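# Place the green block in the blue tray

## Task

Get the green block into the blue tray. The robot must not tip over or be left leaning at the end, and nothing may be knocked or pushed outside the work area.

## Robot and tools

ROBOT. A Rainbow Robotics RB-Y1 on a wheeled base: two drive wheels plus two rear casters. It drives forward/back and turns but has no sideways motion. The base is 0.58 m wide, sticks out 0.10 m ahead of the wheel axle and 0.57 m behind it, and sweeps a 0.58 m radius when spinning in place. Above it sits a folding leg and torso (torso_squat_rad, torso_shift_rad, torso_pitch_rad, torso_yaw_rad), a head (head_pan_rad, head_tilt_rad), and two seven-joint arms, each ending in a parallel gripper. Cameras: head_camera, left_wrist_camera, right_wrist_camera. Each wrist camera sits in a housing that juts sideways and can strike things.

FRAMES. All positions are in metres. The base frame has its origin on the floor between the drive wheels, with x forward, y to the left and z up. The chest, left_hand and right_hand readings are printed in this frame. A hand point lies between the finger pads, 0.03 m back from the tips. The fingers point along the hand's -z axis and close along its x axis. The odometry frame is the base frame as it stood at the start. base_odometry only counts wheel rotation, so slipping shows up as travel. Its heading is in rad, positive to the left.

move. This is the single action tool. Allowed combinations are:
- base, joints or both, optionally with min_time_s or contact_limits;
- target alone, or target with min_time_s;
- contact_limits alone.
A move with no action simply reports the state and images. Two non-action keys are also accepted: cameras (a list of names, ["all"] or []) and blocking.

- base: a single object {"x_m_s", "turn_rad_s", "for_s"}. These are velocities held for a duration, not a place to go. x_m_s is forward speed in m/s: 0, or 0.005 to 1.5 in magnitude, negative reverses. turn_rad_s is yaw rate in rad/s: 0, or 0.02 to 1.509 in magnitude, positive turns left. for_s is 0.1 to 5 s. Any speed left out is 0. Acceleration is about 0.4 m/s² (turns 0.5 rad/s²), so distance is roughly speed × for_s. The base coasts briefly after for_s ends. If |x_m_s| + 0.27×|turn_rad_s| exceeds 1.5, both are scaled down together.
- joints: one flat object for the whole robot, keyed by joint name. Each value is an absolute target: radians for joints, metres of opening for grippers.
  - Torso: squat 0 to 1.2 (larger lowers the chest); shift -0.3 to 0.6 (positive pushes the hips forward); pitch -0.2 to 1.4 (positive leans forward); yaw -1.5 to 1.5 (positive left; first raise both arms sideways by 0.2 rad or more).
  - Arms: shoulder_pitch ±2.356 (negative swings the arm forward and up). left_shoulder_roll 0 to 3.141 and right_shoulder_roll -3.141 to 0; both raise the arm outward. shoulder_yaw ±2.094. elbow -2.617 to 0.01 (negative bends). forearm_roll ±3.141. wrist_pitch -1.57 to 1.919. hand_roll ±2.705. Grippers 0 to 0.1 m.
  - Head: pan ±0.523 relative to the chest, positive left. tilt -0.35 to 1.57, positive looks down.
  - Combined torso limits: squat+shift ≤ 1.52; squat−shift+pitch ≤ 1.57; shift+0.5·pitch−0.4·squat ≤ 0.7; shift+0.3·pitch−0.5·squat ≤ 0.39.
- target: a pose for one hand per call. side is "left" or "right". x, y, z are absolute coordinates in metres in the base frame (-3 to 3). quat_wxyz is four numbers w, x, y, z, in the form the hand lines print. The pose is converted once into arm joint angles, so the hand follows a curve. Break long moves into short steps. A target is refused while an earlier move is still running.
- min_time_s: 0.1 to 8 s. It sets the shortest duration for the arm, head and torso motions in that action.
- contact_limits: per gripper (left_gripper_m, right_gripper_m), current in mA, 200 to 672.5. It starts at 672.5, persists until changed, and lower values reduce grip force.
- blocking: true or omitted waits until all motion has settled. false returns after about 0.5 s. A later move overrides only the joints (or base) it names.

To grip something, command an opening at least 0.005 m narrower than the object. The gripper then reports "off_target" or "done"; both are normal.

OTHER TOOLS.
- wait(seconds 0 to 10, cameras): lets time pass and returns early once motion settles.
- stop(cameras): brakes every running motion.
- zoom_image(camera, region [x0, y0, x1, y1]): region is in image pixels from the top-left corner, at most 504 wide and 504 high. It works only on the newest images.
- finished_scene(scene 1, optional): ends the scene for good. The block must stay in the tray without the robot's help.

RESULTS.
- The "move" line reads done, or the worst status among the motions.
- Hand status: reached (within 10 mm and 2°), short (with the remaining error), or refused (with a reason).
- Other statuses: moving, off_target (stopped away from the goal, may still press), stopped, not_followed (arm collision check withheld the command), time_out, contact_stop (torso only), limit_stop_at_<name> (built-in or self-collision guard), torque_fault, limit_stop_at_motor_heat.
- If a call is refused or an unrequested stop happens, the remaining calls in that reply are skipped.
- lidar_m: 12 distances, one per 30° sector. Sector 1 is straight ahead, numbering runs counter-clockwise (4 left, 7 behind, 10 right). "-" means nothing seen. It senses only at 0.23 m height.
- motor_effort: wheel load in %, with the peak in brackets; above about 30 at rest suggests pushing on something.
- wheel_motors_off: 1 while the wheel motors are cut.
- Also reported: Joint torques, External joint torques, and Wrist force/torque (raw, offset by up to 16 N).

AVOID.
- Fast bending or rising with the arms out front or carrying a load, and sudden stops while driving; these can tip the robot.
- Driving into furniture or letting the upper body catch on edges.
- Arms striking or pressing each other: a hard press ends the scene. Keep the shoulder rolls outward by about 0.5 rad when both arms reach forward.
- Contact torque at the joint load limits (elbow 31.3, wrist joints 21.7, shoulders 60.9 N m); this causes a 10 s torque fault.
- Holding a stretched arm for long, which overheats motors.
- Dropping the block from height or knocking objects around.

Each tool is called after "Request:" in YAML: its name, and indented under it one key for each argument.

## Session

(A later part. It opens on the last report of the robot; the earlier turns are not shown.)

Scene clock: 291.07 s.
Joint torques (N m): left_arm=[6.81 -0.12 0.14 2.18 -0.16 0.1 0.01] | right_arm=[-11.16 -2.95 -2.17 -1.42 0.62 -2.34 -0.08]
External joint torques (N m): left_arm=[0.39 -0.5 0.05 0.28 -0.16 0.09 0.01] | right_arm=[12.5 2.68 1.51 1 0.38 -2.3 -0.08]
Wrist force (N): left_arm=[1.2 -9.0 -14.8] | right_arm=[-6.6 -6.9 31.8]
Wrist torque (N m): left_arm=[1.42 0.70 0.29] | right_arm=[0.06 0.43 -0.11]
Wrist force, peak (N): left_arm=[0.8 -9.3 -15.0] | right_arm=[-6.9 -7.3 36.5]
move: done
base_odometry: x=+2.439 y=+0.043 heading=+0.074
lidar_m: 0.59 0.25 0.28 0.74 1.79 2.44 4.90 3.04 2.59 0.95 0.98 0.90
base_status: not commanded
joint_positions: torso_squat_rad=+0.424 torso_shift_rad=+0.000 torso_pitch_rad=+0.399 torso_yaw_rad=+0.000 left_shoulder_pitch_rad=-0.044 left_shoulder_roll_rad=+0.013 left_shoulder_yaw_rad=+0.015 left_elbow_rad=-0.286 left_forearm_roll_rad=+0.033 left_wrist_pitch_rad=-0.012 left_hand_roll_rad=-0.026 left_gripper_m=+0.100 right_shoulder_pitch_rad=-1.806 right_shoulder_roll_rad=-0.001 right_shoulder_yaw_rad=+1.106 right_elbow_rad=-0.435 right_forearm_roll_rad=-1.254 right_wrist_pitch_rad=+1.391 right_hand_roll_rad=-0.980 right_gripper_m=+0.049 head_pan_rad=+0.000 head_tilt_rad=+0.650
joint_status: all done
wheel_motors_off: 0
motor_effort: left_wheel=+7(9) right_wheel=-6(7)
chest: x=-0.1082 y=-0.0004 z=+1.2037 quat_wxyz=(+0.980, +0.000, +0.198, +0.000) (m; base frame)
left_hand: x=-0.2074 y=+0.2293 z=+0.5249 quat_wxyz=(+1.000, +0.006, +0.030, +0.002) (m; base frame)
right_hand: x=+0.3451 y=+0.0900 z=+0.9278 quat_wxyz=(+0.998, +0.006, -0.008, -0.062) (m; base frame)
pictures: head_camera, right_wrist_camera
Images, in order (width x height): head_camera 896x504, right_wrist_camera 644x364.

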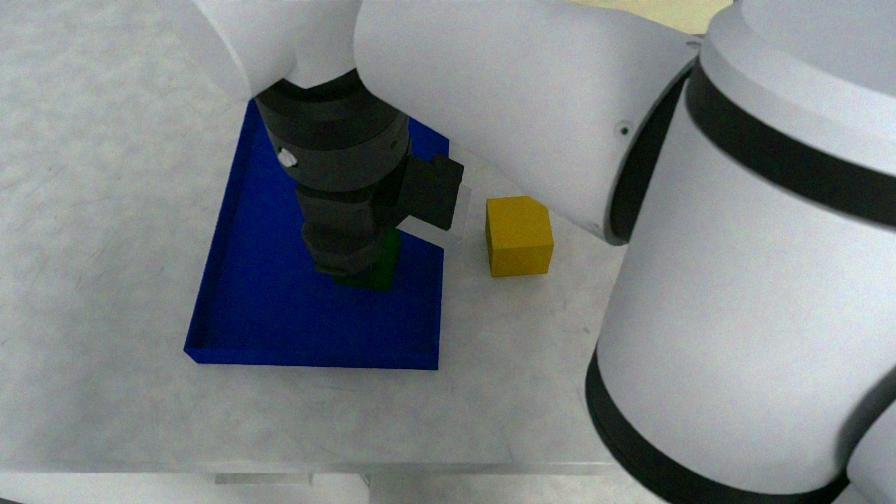

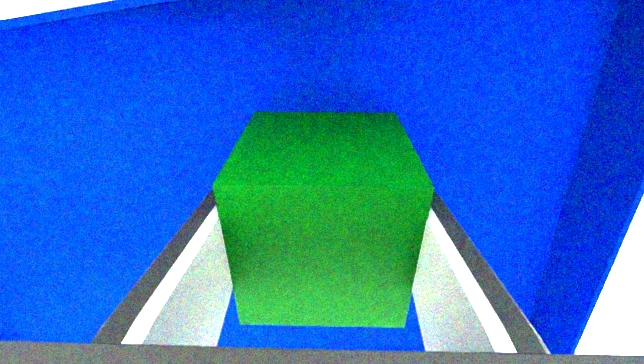

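Request:
move:
  joints: {"torso_squat_rad": 0.414}
  cameras: []

Request:
move:
  joints: {"right_gripper_m": 0.08}
  cameras: ["right_wrist_camera"]

Request:
move:
  joints: {"right_shoulder_pitch_rad": -1.792, "right_shoulder_roll_rad": -0.072, "right_shoulder_yaw_rad": 0.698, "right_elbow_rad": -0.708, "right_forearm_roll_rad": -0.926, "right_wrist_pitch_rad": 1.723, "right_hand_roll_rad": -1.044}
  min_time_s: 1.5
  cameras: ["head_camera", "right_wrist_camera"]

Scene clock: 299.37 s.
Joint torques (N m): left_arm=[7.25 -0.18 0.17 1.95 -0.24 0.18 0.19] | right_arm=[-19.01 -3.52 -2.4 -1.7 0.33 -0.15 -0.06]
External joint torques (N m): left_arm=[0.8 -0.55 0.08 0.04 -0.24 0.17 0.19] | right_arm=[4.63 2.07 1.28 0.73 0.09 -0.1 -0.06]
Wrist force (N): left_arm=[0.8 -9.0 -14.6] | right_arm=[-0.7 -0.6 -0.2]
Wrist torque (N m): left_arm=[1.44 0.64 0.29] | right_arm=[0.15 -0.17 -0.06]
Wrist force, peak (N): left_arm=[1.2 -9.2 -15.0] | right_arm=[-6.5 -7.0 33.1]
move: done
base_odometry: x=+2.439 y=+0.043 heading=+0.074
lidar_m: 0.59 0.25 0.28 0.75 1.80 2.44 4.90 3.04 2.58 0.96 0.98 0.91
base_status: not commanded
joint_positions: torso_squat_rad=+0.414 torso_shift_rad=+0.000 torso_pitch_rad=+0.400 torso_yaw_rad=+0.000 left_shoulder_pitch_rad=-0.044 left_shoulder_roll_rad=+0.013 left_shoulder_yaw_rad=+0.015 left_elbow_rad=-0.286 left_forearm_roll_rad=+0.033 left_wrist_pitch_rad=-0.012 left_hand_roll_rad=-0.026 left_gripper_m=+0.100 right_shoulder_pitch_rad=-1.804 right_shoulder_roll_rad=+0.000 right_shoulder_yaw_rad=+1.106 right_elbow_rad=-0.435 right_forearm_roll_rad=-1.254 right_wrist_pitch_rad=+1.390 right_hand_roll_rad=-0.980 right_gripper_m=+0.049 head_pan_rad=+0.000 head_tilt_rad=+0.650
joint_status: all done
wheel_motors_off: 0
motor_effort: left_wheel=+5(8) right_wheel=-5(6)
chest: x=-0.1076 y=-0.0004 z=+1.2064 quat_wxyz=(+0.980, +0.000, +0.199, +0.000) (m; base frame)
left_hand: x=-0.2076 y=+0.2293 z=+0.5277 quat_wxyz=(+1.000, +0.006, +0.030, +0.002) (m; base frame)
right_hand: x=+0.3450 y=+0.0898 z=+0.9292 quat_wxyz=(+0.998, +0.006, -0.007, -0.063) (m; base frame)
pictures: none
No camera images: "cameras" was empty.

Scene clock: 300.20 s.
Joint torques (N m): left_arm=[6.68 -0.36 0.06 2.07 -0.08 0.18 0.14] | right_arm=[-20.74 -3.92 -2.56 -1.98 0.21 -0.04 -0.02]
External joint torques (N m): left_arm=[0.22 -0.73 -0.03 0.16 -0.08 0.17 0.13] | right_arm=[2.9 1.65 1.12 0.45 -0.02 0 -0.02]
Wrist force (N): left_arm=[1.0 -9.0 -14.3] | right_arm=[-0.9 -2.1 -4.1]
Wrist torque (N m): left_arm=[1.43 0.68 0.31] | right_arm=[0.32 -0.15 0.00]
Wrist force, peak (N): left_arm=[1.1 -9.2 -15.1] | right_arm=[-1.4 -2.1 -4.7]
move: done
base_odometry: x=+2.439 y=+0.043 heading=+0.074
lidar_m: 0.60 0.25 0.29 0.74 1.80 2.44 4.90 3.04 2.59 0.96 0.97 0.92
base_status: not commanded
joint_positions: torso_squat_rad=+0.414 torso_shift_rad=+0.000 torso_pitch_rad=+0.400 torso_yaw_rad=+0.000 left_shoulder_pitch_rad=-0.044 left_shoulder_roll_rad=+0.013 left_shoulder_yaw_rad=+0.015 left_elbow_rad=-0.286 left_forearm_roll_rad=+0.033 left_wrist_pitch_rad=-0.012 left_hand_roll_rad=-0.026 left_gripper_m=+0.100 right_shoulder_pitch_rad=-1.804 right_shoulder_roll_rad=+0.000 right_shoulder_yaw_rad=+1.106 right_elbow_rad=-0.435 right_forearm_roll_rad=-1.254 right_wrist_pitch_rad=+1.390 right_hand_roll_rad=-0.980 right_gripper_m=+0.080 head_pan_rad=+0.000 head_tilt_rad=+0.650
joint_status: all done
wheel_motors_off: 0
motor_effort: left_wheel=+7(9) right_wheel=-5(7)
chest: x=-0.1076 y=-0.0004 z=+1.2064 quat_wxyz=(+0.980, +0.000, +0.199, +0.000) (m; base frame)
left_hand: x=-0.2076 y=+0.2293 z=+0.5277 quat_wxyz=(+1.000, +0.006, +0.030, +0.002) (m; base frame)
right_hand: x=+0.3449 y=+0.0897 z=+0.9290 quat_wxyz=(+0.998, +0.006, -0.006, -0.063) (m; base frame)
pictures: right_wrist_camera
Images, in order (width x height): right_wrist_camera 644x364.

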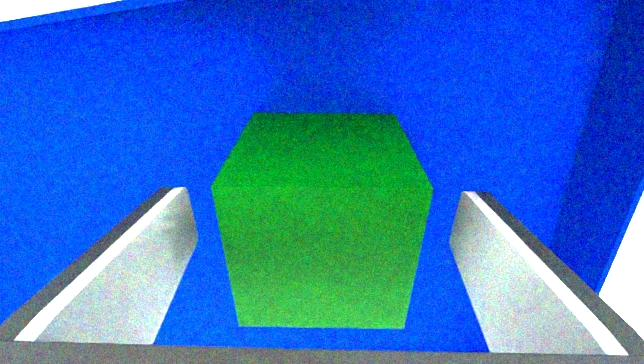

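Scene clock: 302.00 s.
Joint torques (N m): left_arm=[7.05 -0.48 -0.22 1.94 -0.02 0.16 0.23] | right_arm=[-21.33 -5.6 -6.28 -6.77 0.08 0.05 -0.38]
External joint torques (N m): left_arm=[0.6 -0.85 -0.31 0.03 -0.02 0.15 0.23] | right_arm=[2.67 0.13 -1.55 -1.35 -0.15 0.07 -0.38]
Wrist force (N): left_arm=[0.9 -9.0 -14.7] | right_arm=[-1.0 -1.9 -4.5]
Wrist torque (N m): left_arm=[1.43 0.64 0.29] | right_arm=[0.21 -0.13 0.03]
Wrist force, peak (N): left_arm=[1.1 -9.5 -14.8] | right_arm=[-0.9 -2.4 -4.6]
move: done
base_odometry: x=+2.439 y=+0.043 heading=+0.074
lidar_m: 0.59 0.25 0.28 0.74 1.79 2.44 4.90 3.04 2.59 0.97 0.97 0.91
base_status: not commanded
joint_positions: torso_squat_rad=+0.414 torso_shift_rad=+0.000 torso_pitch_rad=+0.400 torso_yaw_rad=+0.000 left_shoulder_pitch_rad=-0.044 left_shoulder_roll_rad=+0.013 left_shoulder_yaw_rad=+0.015 left_elbow_rad=-0.286 left_forearm_roll_rad=+0.033 left_wrist_pitch_rad=-0.012 left_hand_roll_rad=-0.026 left_gripper_m=+0.100 right_shoulder_pitch_rad=-1.793 right_shoulder_roll_rad=-0.072 right_shoulder_yaw_rad=+0.698 right_elbow_rad=-0.708 right_forearm_roll_rad=-0.926 right_wrist_pitch_rad=+1.723 right_hand_roll_rad=-1.044 right_gripper_m=+0.080 head_pan_rad=+0.000 head_tilt_rad=+0.650
joint_status: all done
wheel_motors_off: 0
motor_effort: left_wheel=+9(9) right_wheel=-6(7)
chest: x=-0.1076 y=-0.0004 z=+1.2064 quat_wxyz=(+0.980, +0.000, +0.199, +0.000) (m; base frame)
left_hand: x=-0.2076 y=+0.2293 z=+0.5277 quat_wxyz=(+1.000, +0.006, +0.030, +0.002) (m; base frame)
right_hand: x=+0.3446 y=+0.0849 z=+1.0138 quat_wxyz=(+0.998, +0.001, -0.001, -0.062) (m; base frame)
pictures: head_camera, right_wrist_camera
Images, in order (width x height): head_camera 896x504, right_wrist_camera 644x364.

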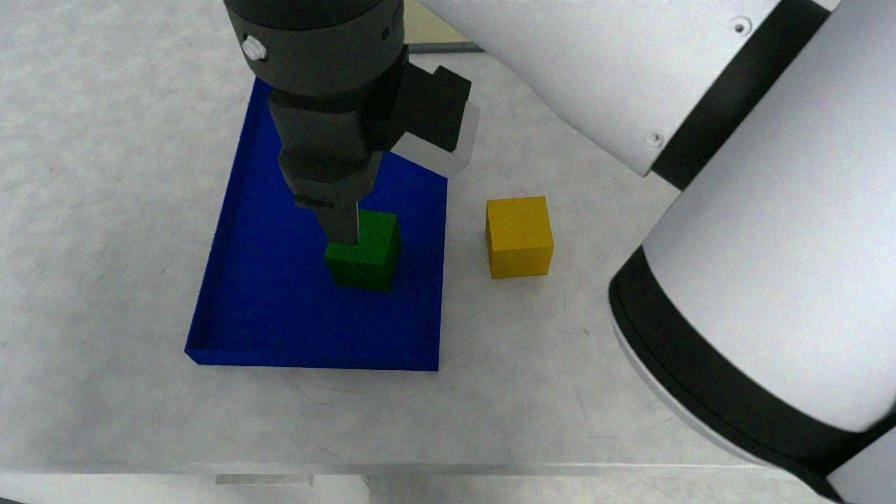

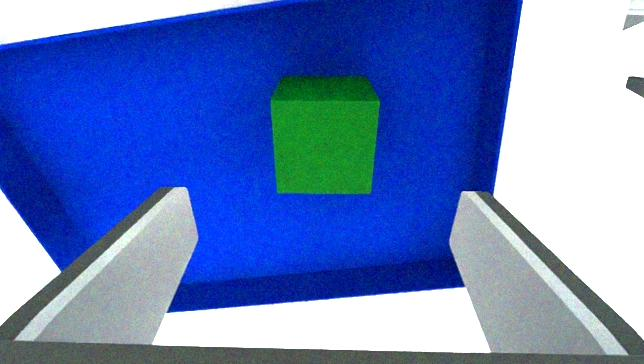

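Request:
finished_scene:

The scene is finished: the task was done.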